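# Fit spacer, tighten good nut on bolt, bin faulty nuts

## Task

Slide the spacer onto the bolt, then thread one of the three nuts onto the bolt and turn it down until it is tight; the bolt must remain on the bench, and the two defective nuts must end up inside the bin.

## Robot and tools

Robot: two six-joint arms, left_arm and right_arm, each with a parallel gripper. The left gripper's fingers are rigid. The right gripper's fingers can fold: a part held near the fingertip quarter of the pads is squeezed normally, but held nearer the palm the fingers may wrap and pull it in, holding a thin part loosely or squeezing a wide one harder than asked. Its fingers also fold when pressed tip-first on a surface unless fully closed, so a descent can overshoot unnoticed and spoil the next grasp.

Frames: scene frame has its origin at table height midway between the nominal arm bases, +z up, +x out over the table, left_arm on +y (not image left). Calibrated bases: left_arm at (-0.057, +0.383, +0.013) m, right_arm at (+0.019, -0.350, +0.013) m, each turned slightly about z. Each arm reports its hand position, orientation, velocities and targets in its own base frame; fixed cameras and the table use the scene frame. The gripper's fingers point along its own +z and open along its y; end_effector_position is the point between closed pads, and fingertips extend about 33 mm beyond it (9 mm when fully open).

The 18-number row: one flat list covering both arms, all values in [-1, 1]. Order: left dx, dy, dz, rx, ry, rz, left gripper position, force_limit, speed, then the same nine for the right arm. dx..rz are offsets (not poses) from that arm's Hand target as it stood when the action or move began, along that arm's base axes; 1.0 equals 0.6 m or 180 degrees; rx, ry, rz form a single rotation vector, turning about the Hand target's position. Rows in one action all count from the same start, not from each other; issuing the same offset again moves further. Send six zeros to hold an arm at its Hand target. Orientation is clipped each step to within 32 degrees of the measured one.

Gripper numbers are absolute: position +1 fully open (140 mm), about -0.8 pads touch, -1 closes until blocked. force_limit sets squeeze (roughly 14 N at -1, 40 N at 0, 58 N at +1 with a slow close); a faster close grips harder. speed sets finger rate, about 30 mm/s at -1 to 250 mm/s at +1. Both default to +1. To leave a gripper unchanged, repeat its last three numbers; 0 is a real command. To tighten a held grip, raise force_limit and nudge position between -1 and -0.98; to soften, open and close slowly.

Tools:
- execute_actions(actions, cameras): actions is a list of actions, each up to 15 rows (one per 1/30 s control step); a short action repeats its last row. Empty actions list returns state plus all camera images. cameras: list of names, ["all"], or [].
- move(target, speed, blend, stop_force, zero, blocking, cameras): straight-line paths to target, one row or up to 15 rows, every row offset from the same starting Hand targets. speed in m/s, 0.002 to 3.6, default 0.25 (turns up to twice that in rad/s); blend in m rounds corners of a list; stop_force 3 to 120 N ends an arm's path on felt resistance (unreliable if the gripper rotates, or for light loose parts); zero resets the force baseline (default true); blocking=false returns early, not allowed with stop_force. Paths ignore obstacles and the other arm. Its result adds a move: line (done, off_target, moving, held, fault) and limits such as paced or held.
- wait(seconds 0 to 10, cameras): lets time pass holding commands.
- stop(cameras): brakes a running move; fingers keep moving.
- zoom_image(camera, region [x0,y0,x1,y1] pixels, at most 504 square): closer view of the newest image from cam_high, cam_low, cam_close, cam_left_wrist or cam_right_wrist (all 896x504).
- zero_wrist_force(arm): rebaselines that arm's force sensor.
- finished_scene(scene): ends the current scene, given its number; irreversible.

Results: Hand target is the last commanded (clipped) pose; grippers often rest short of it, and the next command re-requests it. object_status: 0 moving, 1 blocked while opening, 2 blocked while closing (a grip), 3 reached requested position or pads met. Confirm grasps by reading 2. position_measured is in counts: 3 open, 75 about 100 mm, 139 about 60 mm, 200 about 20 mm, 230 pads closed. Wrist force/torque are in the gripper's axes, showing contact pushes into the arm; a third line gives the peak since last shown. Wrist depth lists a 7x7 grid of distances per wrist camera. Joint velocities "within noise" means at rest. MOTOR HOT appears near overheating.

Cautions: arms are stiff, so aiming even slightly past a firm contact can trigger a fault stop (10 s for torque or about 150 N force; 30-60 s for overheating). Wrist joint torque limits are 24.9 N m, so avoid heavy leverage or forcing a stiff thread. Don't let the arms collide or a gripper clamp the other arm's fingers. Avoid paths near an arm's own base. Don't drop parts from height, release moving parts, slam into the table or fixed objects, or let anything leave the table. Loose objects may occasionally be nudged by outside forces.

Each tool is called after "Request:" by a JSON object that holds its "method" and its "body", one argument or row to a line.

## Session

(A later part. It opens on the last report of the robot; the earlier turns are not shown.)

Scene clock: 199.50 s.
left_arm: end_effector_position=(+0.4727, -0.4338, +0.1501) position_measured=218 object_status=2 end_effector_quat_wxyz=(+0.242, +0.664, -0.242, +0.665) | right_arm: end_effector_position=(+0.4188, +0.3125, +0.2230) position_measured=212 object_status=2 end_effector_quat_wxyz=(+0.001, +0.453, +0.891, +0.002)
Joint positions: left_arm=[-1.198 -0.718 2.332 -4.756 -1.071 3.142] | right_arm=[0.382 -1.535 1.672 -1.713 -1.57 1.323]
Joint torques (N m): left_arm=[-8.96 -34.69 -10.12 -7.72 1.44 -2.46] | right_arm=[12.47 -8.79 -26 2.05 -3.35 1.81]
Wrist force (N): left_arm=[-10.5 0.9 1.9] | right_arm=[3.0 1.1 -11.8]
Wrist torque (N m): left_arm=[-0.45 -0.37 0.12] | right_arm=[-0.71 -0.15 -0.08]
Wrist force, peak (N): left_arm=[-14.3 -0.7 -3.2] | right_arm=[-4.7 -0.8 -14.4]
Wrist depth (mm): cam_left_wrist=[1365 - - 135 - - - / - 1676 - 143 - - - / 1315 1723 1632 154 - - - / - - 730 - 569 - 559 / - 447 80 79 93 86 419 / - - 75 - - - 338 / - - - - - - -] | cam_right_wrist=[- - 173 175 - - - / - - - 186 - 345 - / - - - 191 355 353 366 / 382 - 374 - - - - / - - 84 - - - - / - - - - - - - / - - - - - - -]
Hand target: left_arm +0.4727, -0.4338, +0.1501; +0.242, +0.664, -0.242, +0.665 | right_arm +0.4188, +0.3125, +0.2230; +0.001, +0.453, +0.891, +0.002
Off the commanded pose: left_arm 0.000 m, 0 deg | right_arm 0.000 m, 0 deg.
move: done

Request:
{"method": "move", "body": {
  "target": [
    [0,0,0,0,0,0,-1,1,1,0,0,0,0,0,0.6667,-1,0,-1],
    [0,0,0,0,0,0,-1,1,1,0,0,0,0,0,-0.8889,-1,0,-1]
  ],
  "speed": 1.0,
  "blend": [0.01,0]
}}

Request:
{"method": "move", "body": {
  "target": [
    [0,0,0,0,0,0,-1,1,1,0,0,0,0,0,0.6667,-1,0,-1],
    [0,0,0,0,0,0,-1,1,1,0,0,0,0,0,-0.8889,-1,0,-1]
  ],
  "speed": 1.0,
  "blend": [0.01,0],
  "cameras": ["cam_left_wrist"]
}}

Request:
{"method": "zoom_image", "body": {
  "camera": "cam_left_wrist",
  "region": [440, 90, 520, 170]
}}

Scene clock: 202.83 s.
left_arm: end_effector_position=(+0.4727, -0.4338, +0.1501) position_measured=218 object_status=2 end_effector_quat_wxyz=(+0.242, +0.664, -0.242, +0.665) | right_arm: end_effector_position=(+0.4188, +0.3125, +0.2230) position_measured=212 object_status=2 end_effector_quat_wxyz=(+0.003, +0.956, -0.292, -0.001)
Joint positions: left_arm=[-1.198 -0.718 2.332 -4.756 -1.071 3.142] | right_arm=[0.385 -1.527 1.661 -1.7 -1.574 -2.164]
Joint torques (N m): left_arm=[-9.04 -40.8 -10.09 -7.69 1.44 -2.38] | right_arm=[-11.57 -23.98 -26.55 1.71 3.66 -1.84]
Wrist force (N): left_arm=[-11.2 -3.4 -3.0] | right_arm=[5.7 -2.2 -10.2]
Wrist torque (N m): left_arm=[-0.38 -0.19 0.00] | right_arm=[-0.47 -0.14 0.11]
Wrist force, peak (N): left_arm=[-15.7 -2.4 -3.5] | right_arm=[6.2 -3.0 -15.0]
Wrist depth (mm): cam_left_wrist=[- 1571 - 130 - - - / - - - 139 - 2250 - / 1723 1571 1496 154 - - - / - - - - 530 584 - / 485 441 80 79 92 86 - / - - 74 - - - 339 / - - - - - - -] | cam_right_wrist=[- - - - - - - / - - - - - - - / - - - - - - - / - - - 145 393 - - / - - 84 - - - 427 / - - - - - - - / - - - - - - -]
Hand target: left_arm +0.4727, -0.4338, +0.1501; +0.242, +0.664, -0.242, +0.665 | right_arm +0.4188, +0.3125, +0.2230; +0.003, +0.957, -0.292, -0.001
Off the commanded pose: left_arm 0.000 m, 0 deg | right_arm 0.000 m, 0 deg.
move: done

Scene clock: 205.80 s.
left_arm: end_effector_position=(+0.4727, -0.4338, +0.1501) position_measured=218 object_status=2 end_effector_quat_wxyz=(+0.242, +0.664, -0.242, +0.665) | right_arm: end_effector_position=(+0.4188, +0.3125, +0.2231) position_measured=212 object_status=2 end_effector_quat_wxyz=(+0.001, +0.121, +0.993, +0.003)
Joint positions: left_arm=[-1.198 -0.718 2.332 -4.756 -1.071 3.142] | right_arm=[0.38 -1.534 1.671 -1.711 -1.567 -5.659]
Joint torques (N m): left_arm=[-8.3 -41.97 -9.3 -7.45 1.52 -2.4] | right_arm=[-11.21 -10.26 -27.45 1.47 3.31 -1.6]
Wrist force (N): left_arm=[-10.2 -3.6 -2.6] | right_arm=[-2.4 -3.8 -11.9]
Wrist torque (N m): left_arm=[-0.36 -0.21 -0.02] | right_arm=[-0.40 -0.24 0.11]
Wrist force, peak (N): left_arm=[-15.7 2.7 2.1] | right_arm=[6.9 -4.6 -15.7]
Wrist depth (mm): cam_left_wrist=[1419 1864 - 137 - - - / - - - 146 - 2271 - / 1542 1514 1665 154 - - 795 / - - - - - - 716 / 419 443 80 79 93 83 - / 360 - 74 - - - - / - - - - - - -] | cam_right_wrist=[- 342 320 322 176 323 - / - 336 - 185 186 351 - / 364 350 - 191 - 370 - / - - - - 129 421 387 / - - 84 - - - - / 419 - - - - - - / - - - - - - -]
Hand target: left_arm +0.4727, -0.4338, +0.1501; +0.242, +0.664, -0.242, +0.665 | right_arm +0.4188, +0.3125, +0.2230; +0.001, +0.121, +0.993, +0.003
Off the commanded pose: left_arm 0.000 m, 0 deg | right_arm 0.000 m, 0 deg.
move: done
Images, in order (width x height): cam_left_wrist 896x504.

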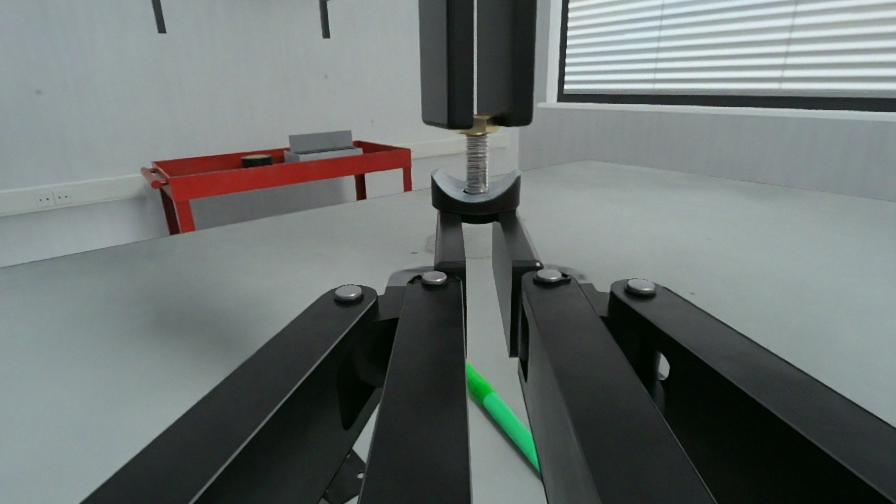

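Scaled by 6.300 from the camera's 896x504 image, which has a finer 1280x720 frame.

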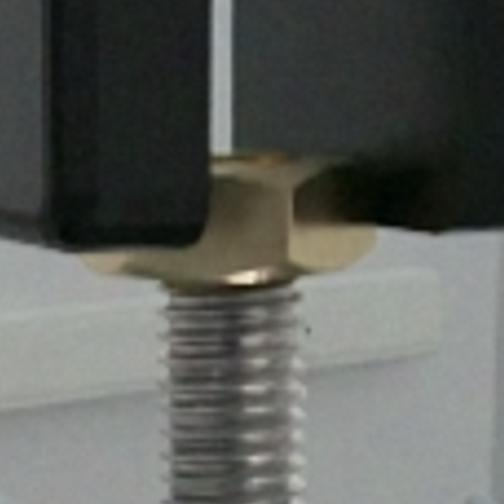

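Request:
{"method": "execute_actions", "body": {
  "actions": []
}}

Scene clock: 206.63 s.
left_arm: end_effector_position=(+0.4727, -0.4338, +0.1501) position_measured=218 object_status=2 end_effector_quat_wxyz=(+0.242, +0.664, -0.242, +0.665) | right_arm: end_effector_position=(+0.4188, +0.3125, +0.2230) position_measured=212 object_status=2 end_effector_quat_wxyz=(+0.001, +0.121, +0.993, +0.003)
Joint positions: left_arm=[-1.198 -0.718 2.332 -4.756 -1.071 3.142] | right_arm=[0.38 -1.534 1.671 -1.711 -1.567 -5.66]
Joint velocities: within noise
Joint torques (N m): left_arm=[-8.29 -42.3 -10.13 -6.99 1.43 -2.41] | right_arm=[-12.24 -8.58 -23.93 1.42 3.28 -1.64]
Wrist force (N): left_arm=[-12.7 -3.7 -2.2] | right_arm=[-2.8 -3.6 -11.6]
Wrist torque (N m): left_arm=[-0.32 -0.19 -0.02] | right_arm=[-0.39 -0.22 0.10]
Wrist force, peak (N): left_arm=[-12.9 -3.7 -2.1] | right_arm=[-2.2 -4.0 -13.1]
Wrist depth (mm): cam_left_wrist=[- - - 138 - - - / - - 1951 147 - - - / - 1388 1591 155 - - - / 1561 - - - 118 - - / 437 - 80 79 93 91 - / 359 - 74 - - - 339 / - - - - - - -] | cam_right_wrist=[- - - 175 176 - 328 / - - - - 189 - - / 358 - - 191 358 - - / - - - - - - - / - 402 84 - - - - / - - - - - - - / - - - - - - -]
Hand target: left_arm +0.4727, -0.4338, +0.1501; +0.242, +0.664, -0.242, +0.665 | right_arm +0.4188, +0.3125, +0.2230; +0.001, +0.121, +0.993, +0.003
Tool commands: left_gripper/position=-1.0 left_gripper/force_limit=+1.0 left_gripper/speed=+1.0 right_gripper/position=-1.0 right_gripper/force_limit=+0.0 right_gripper/speed=-1.0
Off the commanded pose: left_arm 0.000 m, 0 deg | right_arm 0.000 m, 0 deg.

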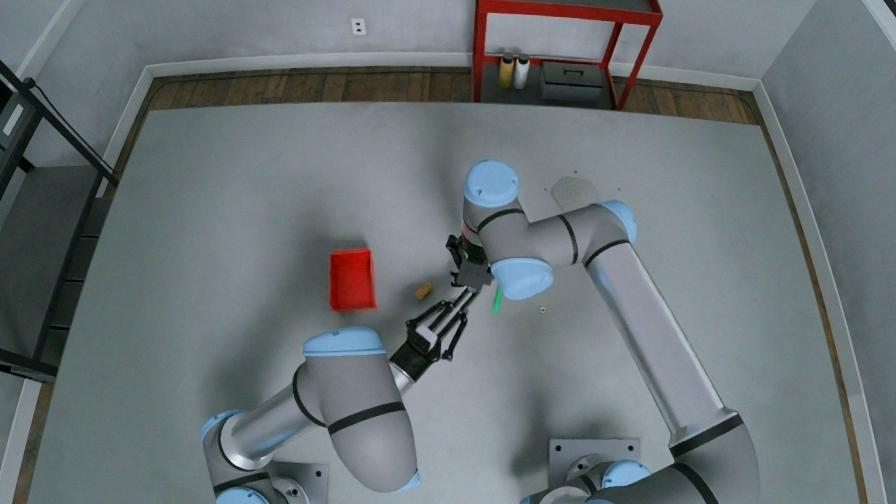

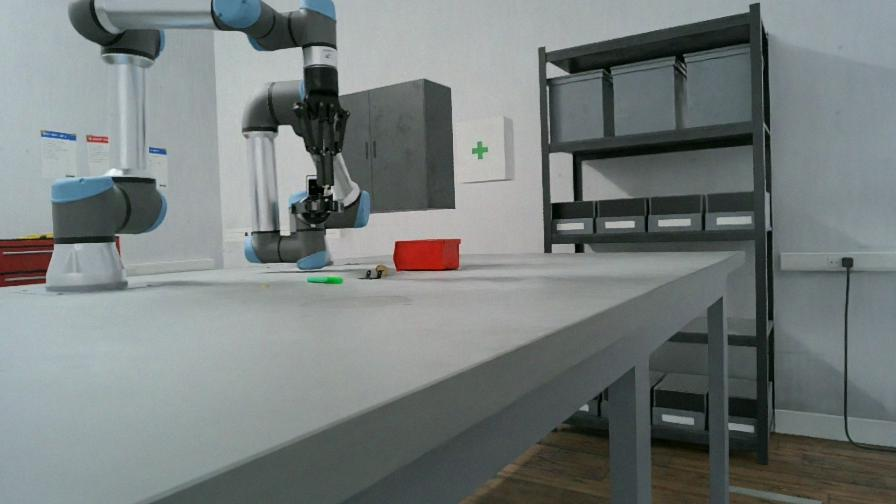

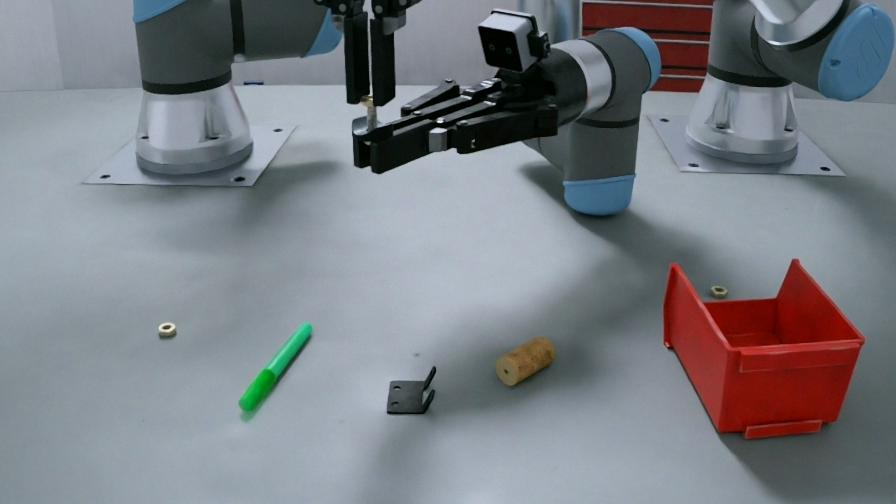

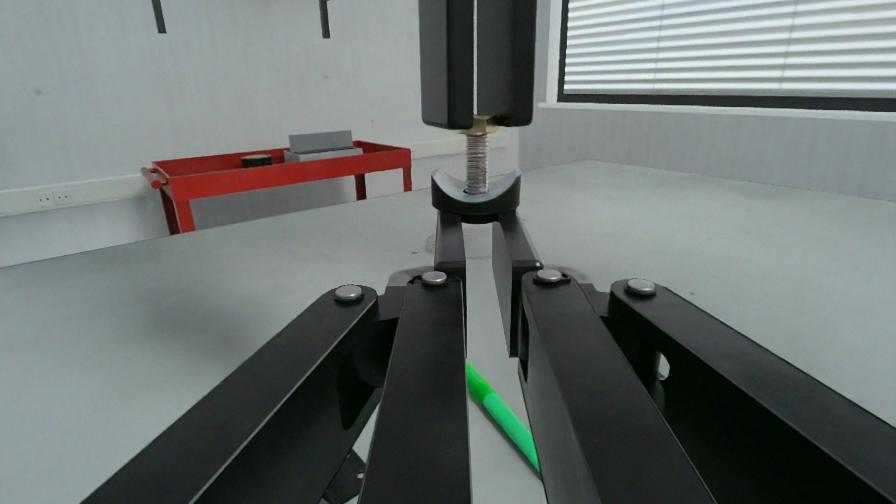

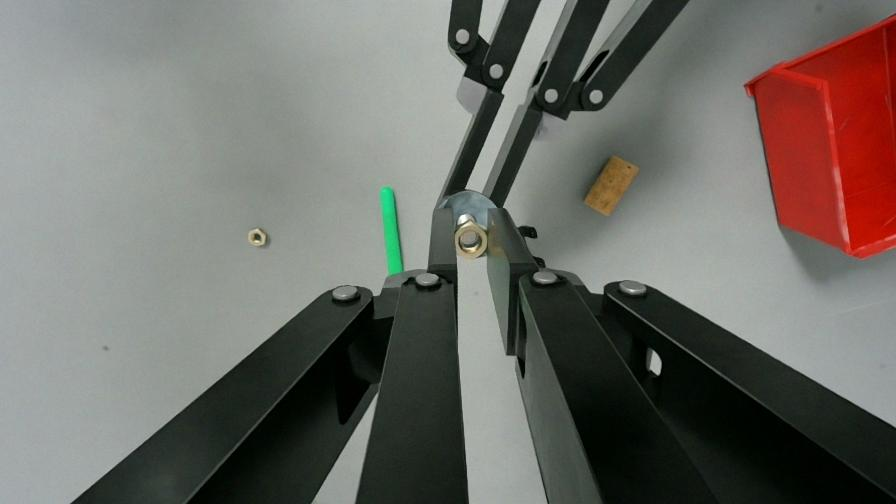

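Request:
{"method": "zoom_image", "body": {
  "camera": "cam_close",
  "region": [330, 70, 410, 180]
}}

Request:
{"method": "zoom_image", "body": {
  "camera": "cam_right_wrist",
  "region": [445, 215, 495, 265]
}}

Request:
{"method": "zoom_image", "body": {
  "camera": "cam_close",
  "region": [147, 310, 187, 350]
}}

Request:
{"method": "zoom_image", "body": {
  "camera": "cam_right_wrist",
  "region": [238, 218, 278, 258]
}}

Scaled by 4.582 from the camera's 896x504 image, which has a finer 1280x720 frame.

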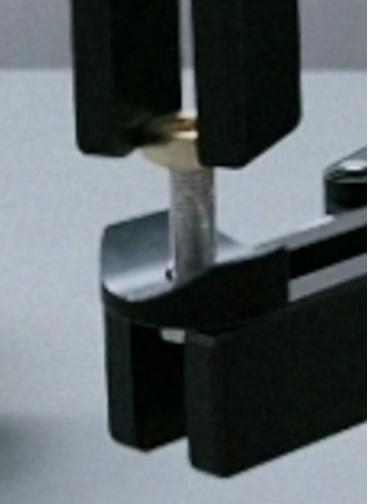

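Scaled by 10.080 from the camera's 896x504 image, which has a finer 1280x720 frame.

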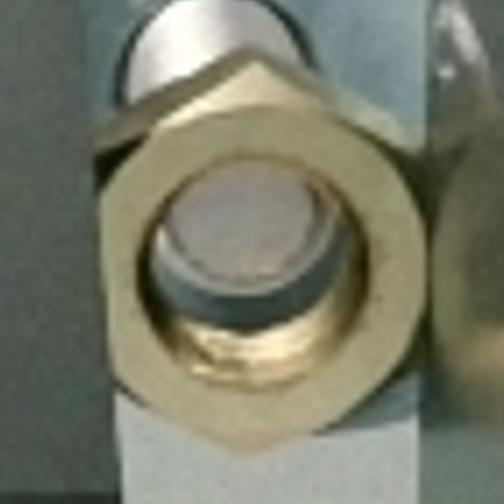

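Scaled by 12.600 from the camera's 896x504 image, which has a finer 1280x720 frame.

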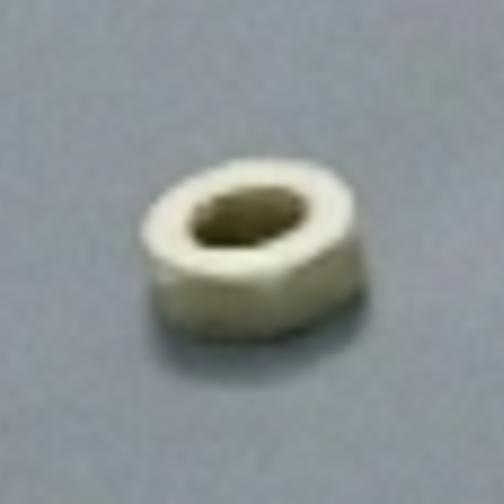

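Scaled by 12.600 from the camera's 896x504 image, which has a finer 1280x720 frame.

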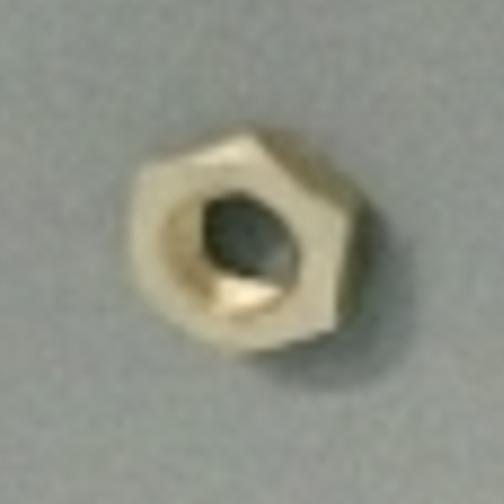

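Request:
{"method": "move", "body": {
  "target": [
    [0,0,0,0,0,0,-1,1,1,0.00035,0,0.0004,0,0,-0.5,-1,0,-1],
    [0,0,0,0,0,0,-1,1,1,0.00035,0,0.0004,0,0,-1,-1,0,-1]
  ],
  "speed": 1.0,
  "blend": [0.01,0]
}}

Request:
{"method": "move", "body": {
  "target": [0,0,0,0,0,0,-1,1,1,0,0,0,0,0,-0.5,-1,0,-1],
  "speed": 1.0
}}

Scene clock: 212.07 s.
left_arm: end_effector_position=(+0.4727, -0.4338, +0.1501) position_measured=218 object_status=2 end_effector_quat_wxyz=(+0.242, +0.664, -0.242, +0.665) | right_arm: end_effector_position=(+0.4191, +0.3125, +0.2233) position_measured=212 object_status=2 end_effector_quat_wxyz=(+0.003, +0.993, -0.121, -0.001)
Joint positions: left_arm=[-1.198 -0.718 2.332 -4.756 -1.071 3.142] | right_arm=[0.385 -1.527 1.661 -1.701 -1.575 -2.514]
Joint torques (N m): left_arm=[-7.61 -35.57 -9.91 -3.48 1.45 -2.31] | right_arm=[12.72 -10.64 -28.21 0.66 -2.84 1.84]
Wrist force (N): left_arm=[-5.3 -1.2 1.7] | right_arm=[1.4 -4.6 -5.6]
Wrist torque (N m): left_arm=[-0.38 -0.36 0.06] | right_arm=[-0.39 -0.22 -0.09]
Wrist force, peak (N): left_arm=[-13.6 -2.7 -3.1] | right_arm=[-3.3 -2.7 -14.1]
Wrist depth (mm): cam_left_wrist=[1478 1747 - 137 - - - / - - - 146 2291 - - / 1551 1622 1622 163 983 852 - / - - - - 558 598 - / 462 - 80 79 92 83 - / 361 - 74 - - - 339 / - - - - - - -] | cam_right_wrist=[- - - - - - - / - - - - 348 347 - / - - 370 - - - - / 350 - - - - - - / - - 84 - - - - / - - - - - - - / - - - - - - -]
Hand target: left_arm +0.4727, -0.4338, +0.1501; +0.242, +0.664, -0.242, +0.665 | right_arm +0.4191, +0.3125, +0.2233; +0.003, +0.993, -0.121, -0.001
Off the commanded pose: left_arm 0.000 m, 0 deg | right_arm 0.000 m, 0 deg.
move: done

Scene clock: 214.07 s.
left_arm: end_effector_position=(+0.4727, -0.4338, +0.1501) position_measured=218 object_status=2 end_effector_quat_wxyz=(+0.242, +0.664, -0.242, +0.665) | right_arm: end_effector_position=(+0.4191, +0.3125, +0.2233) position_measured=212 object_status=2 end_effector_quat_wxyz=(-0.002, -0.616, +0.787, +0.002) end_effector_velocity=(+0.000, +0.000, +0.000) end_effector_angular_velocity=(-0.001, +0.000, -0.004)
Joint positions: left_arm=[-1.198 -0.718 2.332 -4.756 -1.071 3.142] | right_arm=[0.381 -1.528 1.662 -1.7 -1.567 -0.948]
Joint velocities: left_arm=[within noise] | right_arm=[0.001 0 0 0 -0.001 0.005]
Joint torques (N m): left_arm=[-7.37 -30.63 -10.61 -2.57 1.38 -2.29] | right_arm=[11.74 -11.39 -27.73 0.81 -2.95 1.52]
Wrist force (N): left_arm=[-5.3 -1.0 1.8] | right_arm=[-1.6 -2.0 -7.6]
Wrist torque (N m): left_arm=[-0.39 -0.38 0.06] | right_arm=[-0.46 -0.27 -0.07]
Wrist force, peak (N): left_arm=[-7.6 -4.4 0.6] | right_arm=[3.6 -3.8 -8.2]
Wrist depth (mm): cam_left_wrist=[- - 2047 128 - - - / 1388 2047 - 137 2135 - - / - 1281 1452 155 - 876 - / - - 670 157 108 606 647 / - - 80 79 93 86 - / 346 - 75 - - - - / - - - - - - -] | cam_right_wrist=[- 325 - - - - - / - 344 - - - - - / - 359 365 - - - 376 / 392 372 - - 205 207 214 / 401 - 84 - - 212 214 / - - - - - - 189 / - - - - - - -]
Hand target: left_arm +0.4727, -0.4338, +0.1501; +0.242, +0.664, -0.242, +0.665 | right_arm +0.4191, +0.3125, +0.2233; -0.002, -0.616, +0.788, +0.002
Off the commanded pose: left_arm 0.000 m, 0 deg | right_arm 0.000 m, 0 deg.
move: done

Request:
{"method": "move", "body": {
  "target": [
    [0,0,0,0,0,0,-1,1,1,0,0,0.05,0,0,0,-1,0,-1],
    [0,0,0,0,0,0,-1,1,1,0.018,-0.2667,0.04,0,0,0.5,-1,0,-1],
    [0,0,0,0,0,0,-1,1,1,0.018,-0.3117,-0.2055,0,0,0.5,-1,0,-1]
  ],
  "speed": [0.1,0.4,0.4],
  "blend": [0.02,0.04,0],
  "cameras": ["cam_right_wrist"]
}}

Scene clock: 219.97 s.
left_arm: end_effector_position=(+0.4727, -0.4338, +0.1501) position_measured=218 object_status=2 end_effector_quat_wxyz=(+0.242, +0.664, -0.242, +0.665) | right_arm: end_effector_position=(+0.4298, +0.1254, +0.1001) position_measured=212 object_status=2 end_effector_quat_wxyz=(+0.003, +0.993, -0.121, -0.001)
Joint positions: left_arm=[-1.198 -0.718 2.332 -4.756 -1.071 3.142] | right_arm=[-0.014 -1.622 2.087 -2.033 -1.576 -2.913]
Joint torques (N m): left_arm=[-6.89 -30.86 -10.01 -2.52 1.46 -2.2] | right_arm=[-12.73 -8.74 -10.71 -5.88 2.34 -1.72]
Wrist force (N): left_arm=[3.0 -4.2 1.9] | right_arm=[0.8 -2.2 0.2]
Wrist torque (N m): left_arm=[-0.52 -0.64 -0.02] | right_arm=[-0.50 -0.13 0.11]
Wrist force, peak (N): left_arm=[-7.1 -1.3 2.0] | right_arm=[-1.7 -2.3 -8.0]
Wrist depth (mm): cam_left_wrist=[1380 - 1907 - - 232 262 / - - 1771 - 2473 248 1632 / - 1632 1688 155 - 265 - / - 657 618 - - 289 - / 447 - 80 79 92 86 415 / - - 74 - - - - / - - - - - - -] | cam_right_wrist=[- - - 219 - - - / - - - - - 227 - / - - - 247 - - 241 / - - 254 168 - - - / - - 84 - - - - / - - - - - - - / - - - - - - -]
Hand target: left_arm +0.4727, -0.4338, +0.1501; +0.242, +0.664, -0.242, +0.665 | right_arm +0.4299, +0.1254, +0.1000; +0.003, +0.993, -0.121, -0.001
Off the commanded pose: left_arm 0.000 m, 0 deg | right_arm 0.000 m, 0 deg.
move: done; blend cut to 0.015 m at target 1
Images, in order (width x height): cam_right_wrist 896x504.

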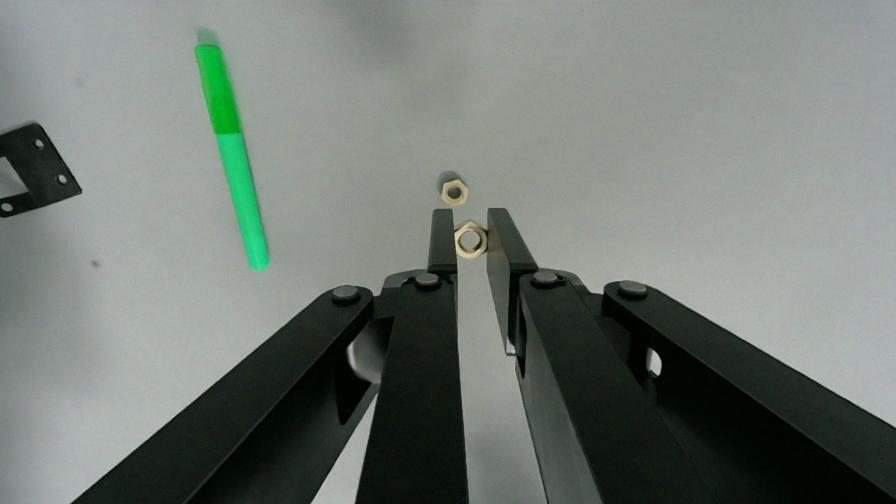

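Request:
{"method": "zoom_image", "body": {
  "camera": "cam_right_wrist",
  "region": [436, 174, 472, 210]
}}

Request:
{"method": "zoom_image", "body": {
  "camera": "cam_right_wrist",
  "region": [448, 217, 492, 261]
}}

Scaled by 14.000 from the camera's 896x504 image, which has a finer 1280x720 frame.

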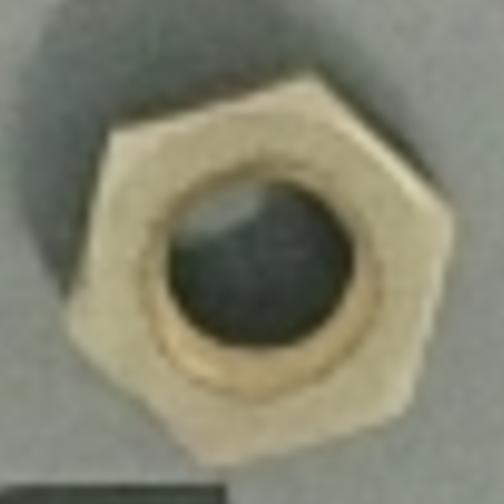

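Scaled by 11.455 from the camera's 896x504 image, which has a finer 1280x720 frame.

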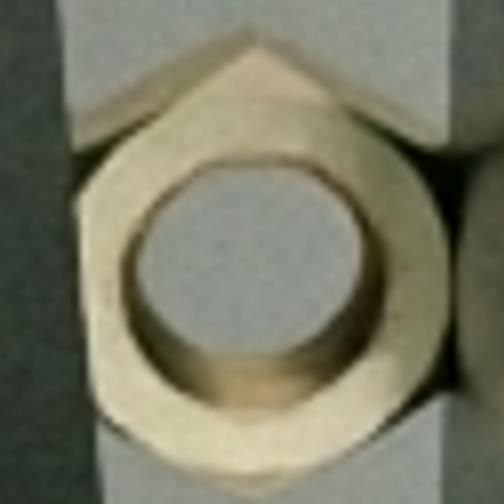

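Request:
{"method": "move", "body": {
  "target": [
    [0,0,0,0,0,0,-1,1,1,0,0.1077,-0.05,0,0,0.9206,-1,0,-1],
    [0,0,0,0,0,0,-1,1,1,0,0.1077,-0.1217,0,0,0.9206,-1,0,-1]
  ],
  "speed": [0.8,0.15],
  "blend": [0.02,0]
}}

Request:
{"method": "move", "body": {
  "target": [0,0,0,0,0,0,-1,1,1,0,0,-0.0117,0,0,0,-1,0,-1],
  "speed": 0.01,
  "stop_force": 3
}}

Scene clock: 225.43 s.
left_arm: end_effector_position=(+0.4727, -0.4338, +0.1501) position_measured=218 object_status=2 end_effector_quat_wxyz=(+0.242, +0.664, -0.242, +0.665) | right_arm: end_effector_position=(+0.4298, +0.1900, +0.0271) position_measured=212 object_status=2 end_effector_quat_wxyz=(+0.001, +0.244, +0.970, +0.003)
Joint positions: left_arm=[-1.198 -0.718 2.332 -4.756 -1.071 3.142] | right_arm=[0.126 -1.465 2.147 -2.256 -1.567 -5.665]
Joint torques (N m): left_arm=[-5.9 -31.47 -9.55 -2.58 1.35 -2.23] | right_arm=[-13.42 -12.75 -8.26 -5.67 2.4 -1.84]
Wrist force (N): left_arm=[3.1 -4.4 1.9] | right_arm=[1.0 -2.2 -0.1]
Wrist torque (N m): left_arm=[-0.56 -0.65 -0.02] | right_arm=[-0.46 -0.23 0.15]
Wrist force, peak (N): left_arm=[3.4 -4.6 2.0] | right_arm=[1.2 -2.5 -0.1]
Wrist depth (mm): cam_left_wrist=[- - - 2973 196 184 - / - - 2047 2230 213 189 - / 1571 1561 1688 155 223 227 176 / - - - - 235 253 - / 432 478 80 79 92 86 402 / 364 - 74 - - - 340 / - - - - - - -] | cam_right_wrist=[- - - - - - - / - - - 163 164 - - / 170 - 171 - - - - / - 177 - - - 182 179 / - - 84 - - - - / - - - - - - - / - - - - - - -]
Hand target: left_arm +0.4727, -0.4338, +0.1501; +0.242, +0.664, -0.242, +0.665 | right_arm +0.4299, +0.1901, +0.0270; +0.001, +0.244, +0.970, +0.003
Off the commanded pose: left_arm 0.000 m, 0 deg | right_arm 0.000 m, 0 deg.
move: done

Scene clock: 227.17 s.
left_arm: end_effector_position=(+0.4727, -0.4338, +0.1501) position_measured=218 object_status=2 end_effector_quat_wxyz=(+0.242, +0.664, -0.242, +0.665) | right_arm: end_effector_position=(+0.4298, +0.1901, +0.0228) position_measured=212 object_status=2 end_effector_quat_wxyz=(+0.001, +0.244, +0.970, +0.003)
Joint positions: left_arm=[-1.198 -0.718 2.332 -4.756 -1.071 3.142] | right_arm=[0.126 -1.457 2.152 -2.269 -1.567 -5.665]
Joint torques (N m): left_arm=[-6.06 -30.96 -9.82 -2.56 1.45 -2.21] | right_arm=[-11.96 -34.35 -26.26 -1.12 2.04 -1.58]
Wrist force (N): left_arm=[2.8 -4.6 2.1] | right_arm=[0.7 -2.0 -0.7]
Wrist torque (N m): left_arm=[-0.59 -0.59 -0.02] | right_arm=[-0.44 -0.21 0.15]
Wrist force, peak (N): left_arm=[3.2 -4.7 2.0] | right_arm=[7.5 -7.5 -27.6]
Wrist depth (mm): cam_left_wrist=[1419 - - - 197 184 - / - - 2014 - 216 192 1496 / 1998 1654 1523 155 225 224 1505 / 650 615 654 - 235 251 - / 458 - 80 79 92 86 421 / 360 - 74 - - - 343 / - - - - - - -] | cam_right_wrist=[- - - 151 - - - / - - - 157 - - - / - 163 - - - - - / - - - 146 - - - / - - 84 - - - 193 / - - - - - - - / - - - - - - -]
Hand target: left_arm +0.4727, -0.4338, +0.1501; +0.242, +0.664, -0.242, +0.665 | right_arm +0.4298, +0.1901, +0.0228; +0.001, +0.244, +0.970, +0.003 (not the last commanded pose)
Off the commanded pose: left_arm 0.000 m, 0 deg | right_arm 0.003 m, 0 deg.
move: contact (right_arm)

Request:
{"method": "move", "body": {
  "target": [
    [0,0,0,0,0,0,-1,1,1,0,0,0,0,0,0,-0.5,0,0],
    [0,0,0,0,0,0,-1,1,1,0,0,0.045,0,0,0,-0.5,0,0],
    [0,0,0,0,0,0,-1,1,1,0.0025,-0.1005,0.045,0,0,0,-0.5,0,0],
    [0,0,0,0,0,0,-1,1,1,0.0025,-0.1005,0.012,0,0,0,-0.5,0,0]
  ],
  "speed": [0.1,0.15,0.3,0.12],
  "blend": [0,0.01,0.01,0],
  "cameras": ["cam_right_wrist"]
}}

Request:
{"method": "zoom_image", "body": {
  "camera": "cam_right_wrist",
  "region": [440, 200, 500, 260]
}}

Scene clock: 229.40 s.
left_arm: end_effector_position=(+0.4727, -0.4338, +0.1501) position_measured=218 object_status=2 end_effector_quat_wxyz=(+0.242, +0.664, -0.242, +0.665) | right_arm: end_effector_position=(+0.4313, +0.1298, +0.0302) position_measured=192 object_status=3 end_effector_quat_wxyz=(+0.001, +0.244, +0.970, +0.003)
Joint positions: left_arm=[-1.198 -0.718 2.332 -4.756 -1.071 3.142] | right_arm=[-0.011 -1.515 2.193 -2.251 -1.566 -5.802]
Joint torques (N m): left_arm=[-5.52 -31.45 -9.77 -2.62 1.35 -2.24] | right_arm=[-12.37 -10.53 -9.26 -5.67 2.17 -1.72]
Wrist force (N): left_arm=[3.1 -4.4 2.2] | right_arm=[1.2 -2.0 -0.2]
Wrist torque (N m): left_arm=[-0.54 -0.67 -0.02] | right_arm=[-0.42 -0.26 0.14]
Wrist force, peak (N): left_arm=[3.0 -4.6 2.2] | right_arm=[0.4 -3.3 -0.6]
Wrist depth (mm): cam_left_wrist=[- - - - - 221 219 / 1301 - - 2498 - 243 207 / 1632 1365 1643 154 269 267 268 / - - 700 - 267 289 - / 431 - 80 79 93 87 395 / - - 74 - - - - / - - - - - - -] | cam_right_wrist=[- - - - 157 157 - / - 164 - 168 - - - / - - - - - - - / - - - 166 - - 182 / - - 90 196 - - - / - - - - - - - / - - - - - - -]
Hand target: left_arm +0.4727, -0.4338, +0.1501; +0.242, +0.664, -0.242, +0.665 | right_arm +0.4313, +0.1298, +0.0300; +0.001, +0.244, +0.970, +0.003
Off the commanded pose: left_arm 0.000 m, 0 deg | right_arm 0.000 m, 0 deg.
move: done; blend cut to 0.0099 m at target 3
Images, in order (width x height): cam_right_wrist 896x504.

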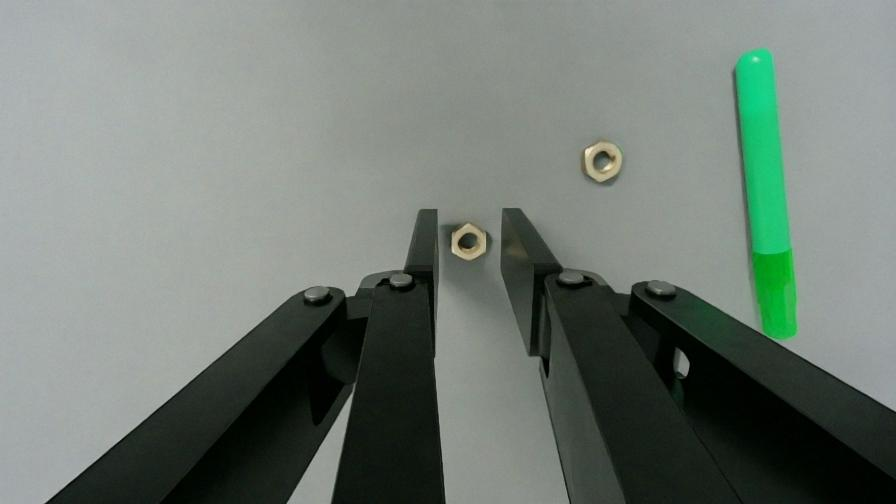

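Scaled by 8.400 from the camera's 896x504 image, which has a finer 1280x720 frame.

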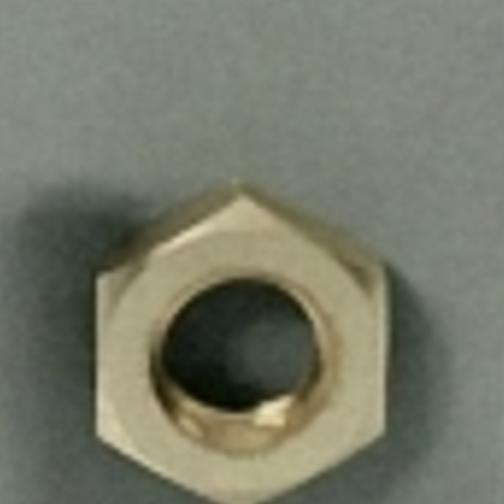

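Request:
{"method": "move", "body": {
  "target": [
    [0,0,0,0,0,0,-1,1,1,0.004,-0.0021,0,0,0,0,-0.5,0,0],
    [0,0,0,0,0,0,-1,1,1,0.004,-0.0021,-0.0105,0,0,0,-0.5,0,0]
  ],
  "speed": 0.05,
  "blend": [0.001,0],
  "cameras": ["cam_right_wrist"]
}}

Request:
{"method": "zoom_image", "body": {
  "camera": "cam_right_wrist",
  "region": [440, 210, 500, 270]
}}

Scene clock: 231.57 s.
left_arm: end_effector_position=(+0.4727, -0.4338, +0.1501) position_measured=218 object_status=2 end_effector_quat_wxyz=(+0.242, +0.664, -0.242, +0.665) | right_arm: end_effector_position=(+0.4337, +0.1285, +0.0239) position_measured=192 object_status=3 end_effector_quat_wxyz=(+0.001, +0.244, +0.970, +0.003)
Joint positions: left_arm=[-1.198 -0.718 2.332 -4.756 -1.071 3.142] | right_arm=[-0.014 -1.499 2.196 -2.27 -1.566 -5.805]
Joint torques (N m): left_arm=[-5.51 -31.88 -9.94 -2.64 1.43 -2.27] | right_arm=[-12.14 -10.51 -8.41 -6.05 2.35 -1.75]
Wrist force (N): left_arm=[3.3 -4.3 2.0] | right_arm=[1.1 -2.3 -0.2]
Wrist torque (N m): left_arm=[-0.54 -0.68 -0.02] | right_arm=[-0.48 -0.24 0.15]
Wrist force, peak (N): left_arm=[3.3 -4.6 2.1] | right_arm=[1.1 -2.5 -0.4]
Wrist depth (mm): cam_left_wrist=[1469 - 1892 - - 222 - / - - - - - 235 - / 1461 1315 1496 155 264 266 200 / - 681 739 - 274 291 - / 494 - 80 79 93 86 418 / 345 - 74 - - - - / - - - - - - -] | cam_right_wrist=[- - - - - - - / - - - - - - - / 167 167 169 168 - - - / 176 - - 169 108 - - / - - 90 - - - - / - - - - - - - / - - - - - - -]
Hand target: left_arm +0.4727, -0.4338, +0.1501; +0.242, +0.664, -0.242, +0.665 | right_arm +0.4337, +0.1285, +0.0237; +0.001, +0.244, +0.970, +0.003
Off the commanded pose: left_arm 0.000 m, 0 deg | right_arm 0.000 m, 0 deg.
move: done
Images, in order (width x height): cam_right_wrist 896x504.

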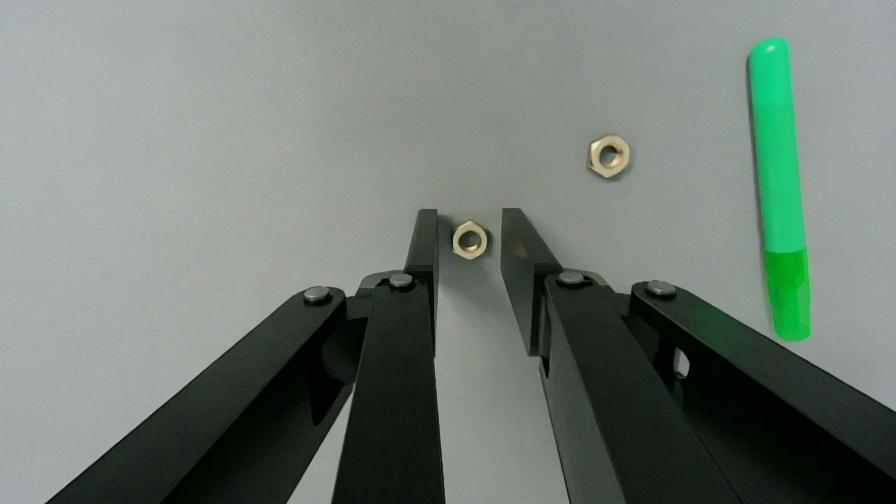

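Scaled by 8.400 from the camera's 896x504 image, which has a finer 1280x720 frame.

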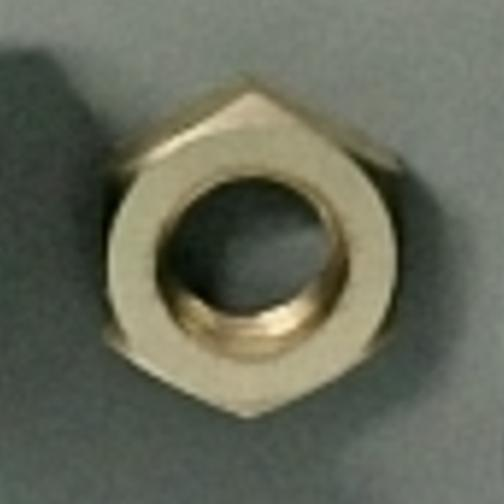

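Request:
{"method": "move", "body": {
  "target": [
    [0,0,0,0,0,0,-1,1,1,0.0006,-0.0003,-0.0003,0,0,0,-0.5,0,0],
    [0,0,0,0,0,0,-1,1,1,0.0006,-0.0003,-0.0003,0,0,0,-1,0,-1]
  ],
  "speed": 0.05
}}

Scene clock: 233.40 s.
left_arm: end_effector_position=(+0.4727, -0.4338, +0.1501) position_measured=218 object_status=2 end_effector_quat_wxyz=(+0.242, +0.664, -0.242, +0.665) | right_arm: end_effector_position=(+0.4341, +0.1283, +0.0236) position_measured=212 object_status=0 end_effector_quat_wxyz=(+0.001, +0.244, +0.970, +0.003)
Joint positions: left_arm=[-1.198 -0.718 2.332 -4.756 -1.071 3.142] | right_arm=[-0.015 -1.498 2.195 -2.271 -1.566 -5.806]
Joint torques (N m): left_arm=[-5.5 -31.13 -9.75 -2.66 1.34 -2.13] | right_arm=[-13.17 -10.42 -24.57 -5.62 2.33 -1.65]
Wrist force (N): left_arm=[3.2 -4.4 2.1] | right_arm=[4.6 -5.2 -11.6]
Wrist torque (N m): left_arm=[-0.55 -0.67 -0.03] | right_arm=[-0.39 -0.25 0.14]
Wrist force, peak (N): left_arm=[3.0 -4.7 2.2] | right_arm=[4.7 -5.3 -12.3]
Wrist depth (mm): cam_left_wrist=[- 1542 - - - 224 - / - - 1654 - - 235 - / 1452 1388 1581 155 268 268 200 / 686 612 - - 271 293 - / 455 477 80 79 92 86 425 / - - 74 - - - - / - - - - - - -] | cam_right_wrist=[- 152 152 - - - - / - - 159 159 - - - / - - - - - - - / - - - - - - - / 186 - 84 - - - 190 / - - - - - - 201 / - - - - - - -]
Hand target: left_arm +0.4727, -0.4338, +0.1501; +0.242, +0.664, -0.242, +0.665 | right_arm +0.4341, +0.1283, +0.0236; +0.001, +0.244, +0.970, +0.003
Off the commanded pose: left_arm 0.000 m, 0 deg | right_arm 0.000 m, 0 deg.
move: done

Request:
{"method": "move", "body": {
  "target": [
    [0,0,0,0,0,0,-1,1,1,0,0,0.03,0,0,0,-1,0,-1],
    [0,0,0,0,0,0,-1,1,1,-0.0251,0.25,0.38,0,0,0,-1,0,-1],
    [0,0,0,0,0,0,-1,1,1,-0.0251,0.307,0.38,0,0,0,-1,0,-1],
    [0,0,0,0,0,0,-1,1,1,-0.0251,0.307,0.3382,0,0,0,-1,0,-1]
  ],
  "speed": [0.05,0.4,0.4,0.12],
  "blend": [0.01,0.03,0.01,0],
  "cameras": ["cam_left_wrist","cam_right_wrist"]
}}

Request:
{"method": "zoom_image", "body": {
  "camera": "cam_right_wrist",
  "region": [440, 210, 500, 270]
}}

Request:
{"method": "zoom_image", "body": {
  "camera": "cam_left_wrist",
  "region": [440, 90, 520, 170]
}}

Scene clock: 235.93 s.
left_arm: end_effector_position=(+0.4727, -0.4338, +0.1501) position_measured=218 object_status=2 end_effector_quat_wxyz=(+0.242, +0.664, -0.242, +0.665) | right_arm: end_effector_position=(+0.4190, +0.3124, +0.2267) position_measured=212 object_status=2 end_effector_quat_wxyz=(+0.001, +0.244, +0.970, +0.003)
Joint positions: left_arm=[-1.198 -0.718 2.332 -4.756 -1.071 3.142] | right_arm=[0.381 -1.536 1.663 -1.703 -1.567 -5.41]
Joint torques (N m): left_arm=[-4.69 -32.02 -10.21 -2.71 1.35 -2.22] | right_arm=[13.11 -13.75 -12.37 -5.78 -2.31 1.44]
Wrist force (N): left_arm=[3.0 -4.5 2.0] | right_arm=[1.0 -2.3 -0.1]
Wrist torque (N m): left_arm=[-0.58 -0.63 -0.03] | right_arm=[-0.48 -0.23 -0.08]
Wrist force, peak (N): left_arm=[3.3 -4.6 1.8] | right_arm=[4.7 -5.4 -12.3]
Wrist depth (mm): cam_left_wrist=[- - - 136 - - - / - - - 146 - - - / 1601 1551 1654 154 1120 1784 - / - - - - 609 632 - / - - 80 79 92 86 390 / - - 74 - - - - / - - - - - - -] | cam_right_wrist=[- - - 177 177 - - / - - - 186 189 - - / 360 - - 193 - - - / - - - 145 129 - - / - - 84 - - - - / - - - - - - - / - - - - - - -]
Hand target: left_arm +0.4727, -0.4338, +0.1501; +0.242, +0.664, -0.242, +0.665 | right_arm +0.4190, +0.3125, +0.2265; +0.001, +0.244, +0.970, +0.003
Off the commanded pose: left_arm 0.000 m, 0 deg | right_arm 0.000 m, 0 deg.
move: done; blend cut to 0.009 m at target 1, 0.0171 m at target 2
Images, in order (width x height): cam_left_wrist 896x504, cam_right_wrist 896x504.

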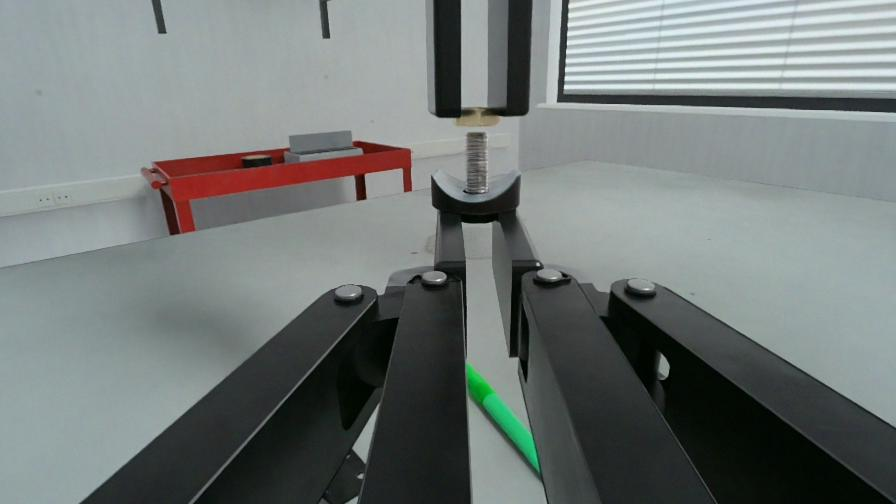

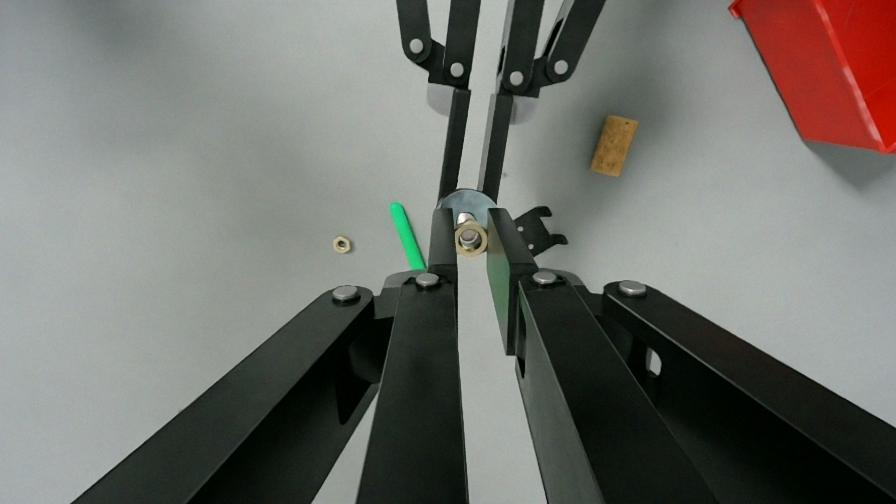

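Scaled by 8.400 from the camera's 896x504 image, which has a finer 1280x720 frame.

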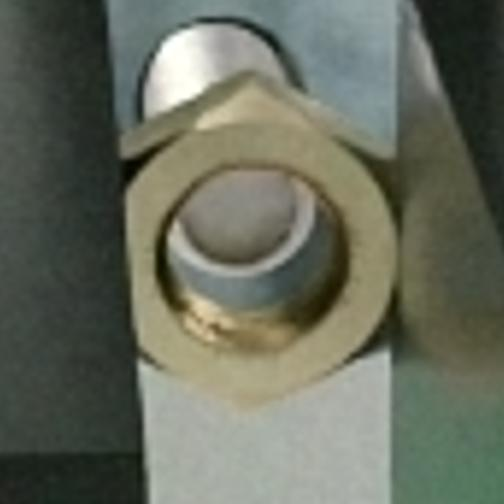

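Scaled by 6.300 from the camera's 896x504 image, which has a finer 1280x720 frame.

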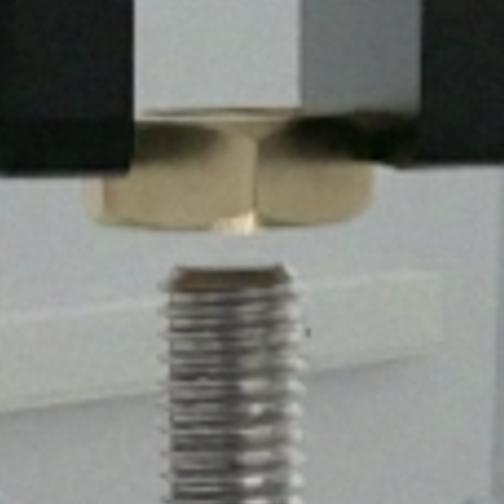

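Request:
{"method": "move", "body": {
  "target": [0,0,0,0,0,0,-1,1,1,0,0,-0.005,0,0,0,-1,0,-1],
  "speed": 0.005,
  "stop_force": 3,
  "cameras": ["cam_left_wrist","cam_right_wrist"]
}}

Request:
{"method": "zoom_image", "body": {
  "camera": "cam_right_wrist",
  "region": [445, 215, 495, 265]
}}

Request:
{"method": "zoom_image", "body": {
  "camera": "cam_left_wrist",
  "region": [440, 90, 520, 170]
}}

Scene clock: 237.70 s.
left_arm: end_effector_position=(+0.4727, -0.4338, +0.1501) position_measured=218 object_status=2 end_effector_quat_wxyz=(+0.242, +0.664, -0.242, +0.665) | right_arm: end_effector_position=(+0.4190, +0.3125, +0.2238) position_measured=212 object_status=2 end_effector_quat_wxyz=(+0.001, +0.244, +0.970, +0.003)
Joint positions: left_arm=[-1.198 -0.718 2.332 -4.756 -1.071 3.142] | right_arm=[0.381 -1.534 1.669 -1.71 -1.568 -5.41]
Joint torques (N m): left_arm=[-4.32 -31.64 -10.06 -2.67 1.37 -2] | right_arm=[12.86 -15.96 -30.72 -0.76 -1.83 1.44]
Wrist force (N): left_arm=[-0.9 -6.0 2.3] | right_arm=[2.0 -3.8 -5.2]
Wrist torque (N m): left_arm=[-0.53 -0.66 -0.07] | right_arm=[-0.38 -0.30 -0.08]
Wrist force, peak (N): left_arm=[-2.4 -6.4 2.4] | right_arm=[2.0 -3.8 -5.2]
Wrist depth (mm): cam_left_wrist=[- 1665 - 135 - - - / 1561 - - 144 - - - / 1551 1571 1571 155 - - - / - - 575 - - - - / - 478 80 79 92 83 382 / - - 74 - - - - / - - - - - - -] | cam_right_wrist=[- - - 176 176 - 326 / - - 343 184 185 - - / - - - 194 - - - / - - - 146 - - - / - - 84 - - - 426 / - - - - - - - / - - - - - - -]
Hand target: left_arm +0.4727, -0.4338, +0.1501; +0.242, +0.664, -0.242, +0.665 | right_arm +0.4190, +0.3125, +0.2239; +0.001, +0.244, +0.970, +0.003
Off the commanded pose: left_arm 0.000 m, 0 deg | right_arm 0.000 m, 0 deg.
move: contact (right_arm)
Images, in order (width x height): cam_left_wrist 896x504, cam_right_wrist 896x504.

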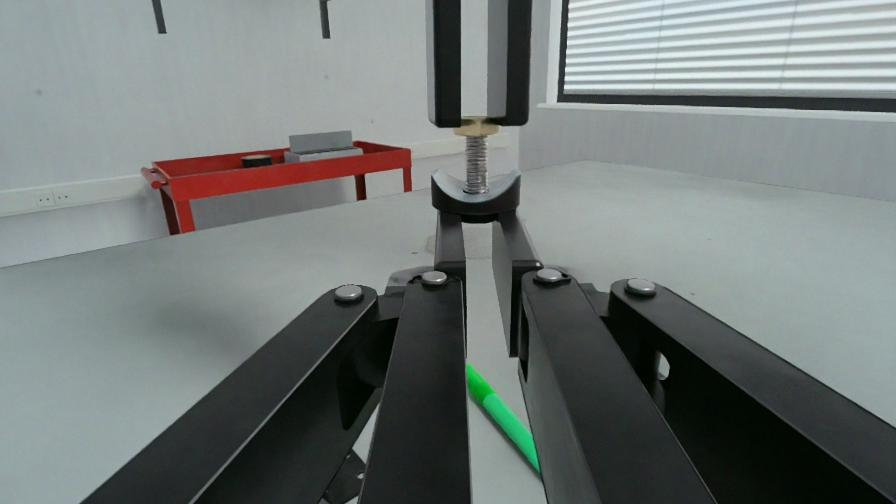

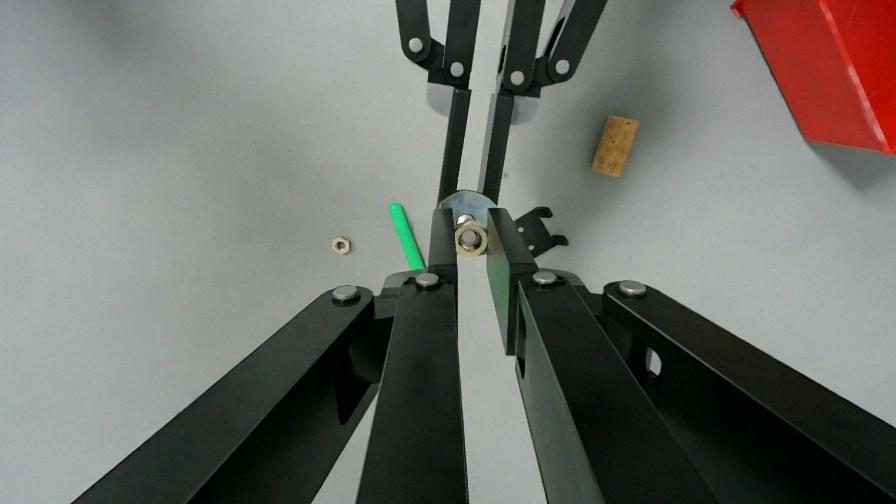

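Scaled by 10.080 from the camera's 896x504 image, which has a finer 1280x720 frame.

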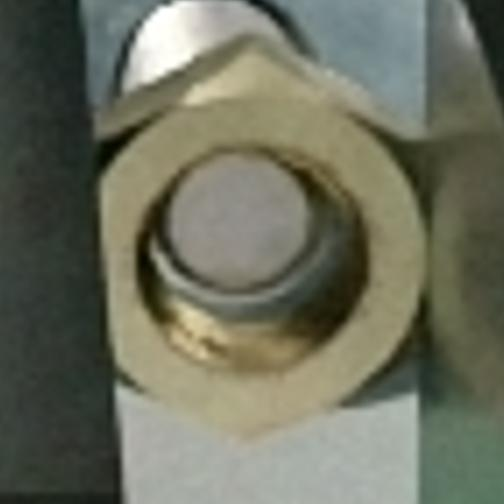

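Scaled by 6.300 from the camera's 896x504 image, which has a finer 1280x720 frame.

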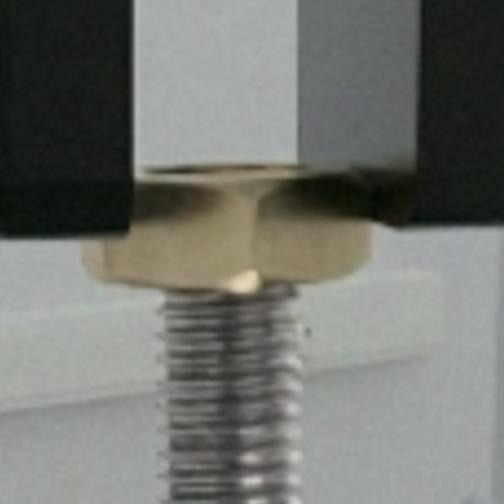

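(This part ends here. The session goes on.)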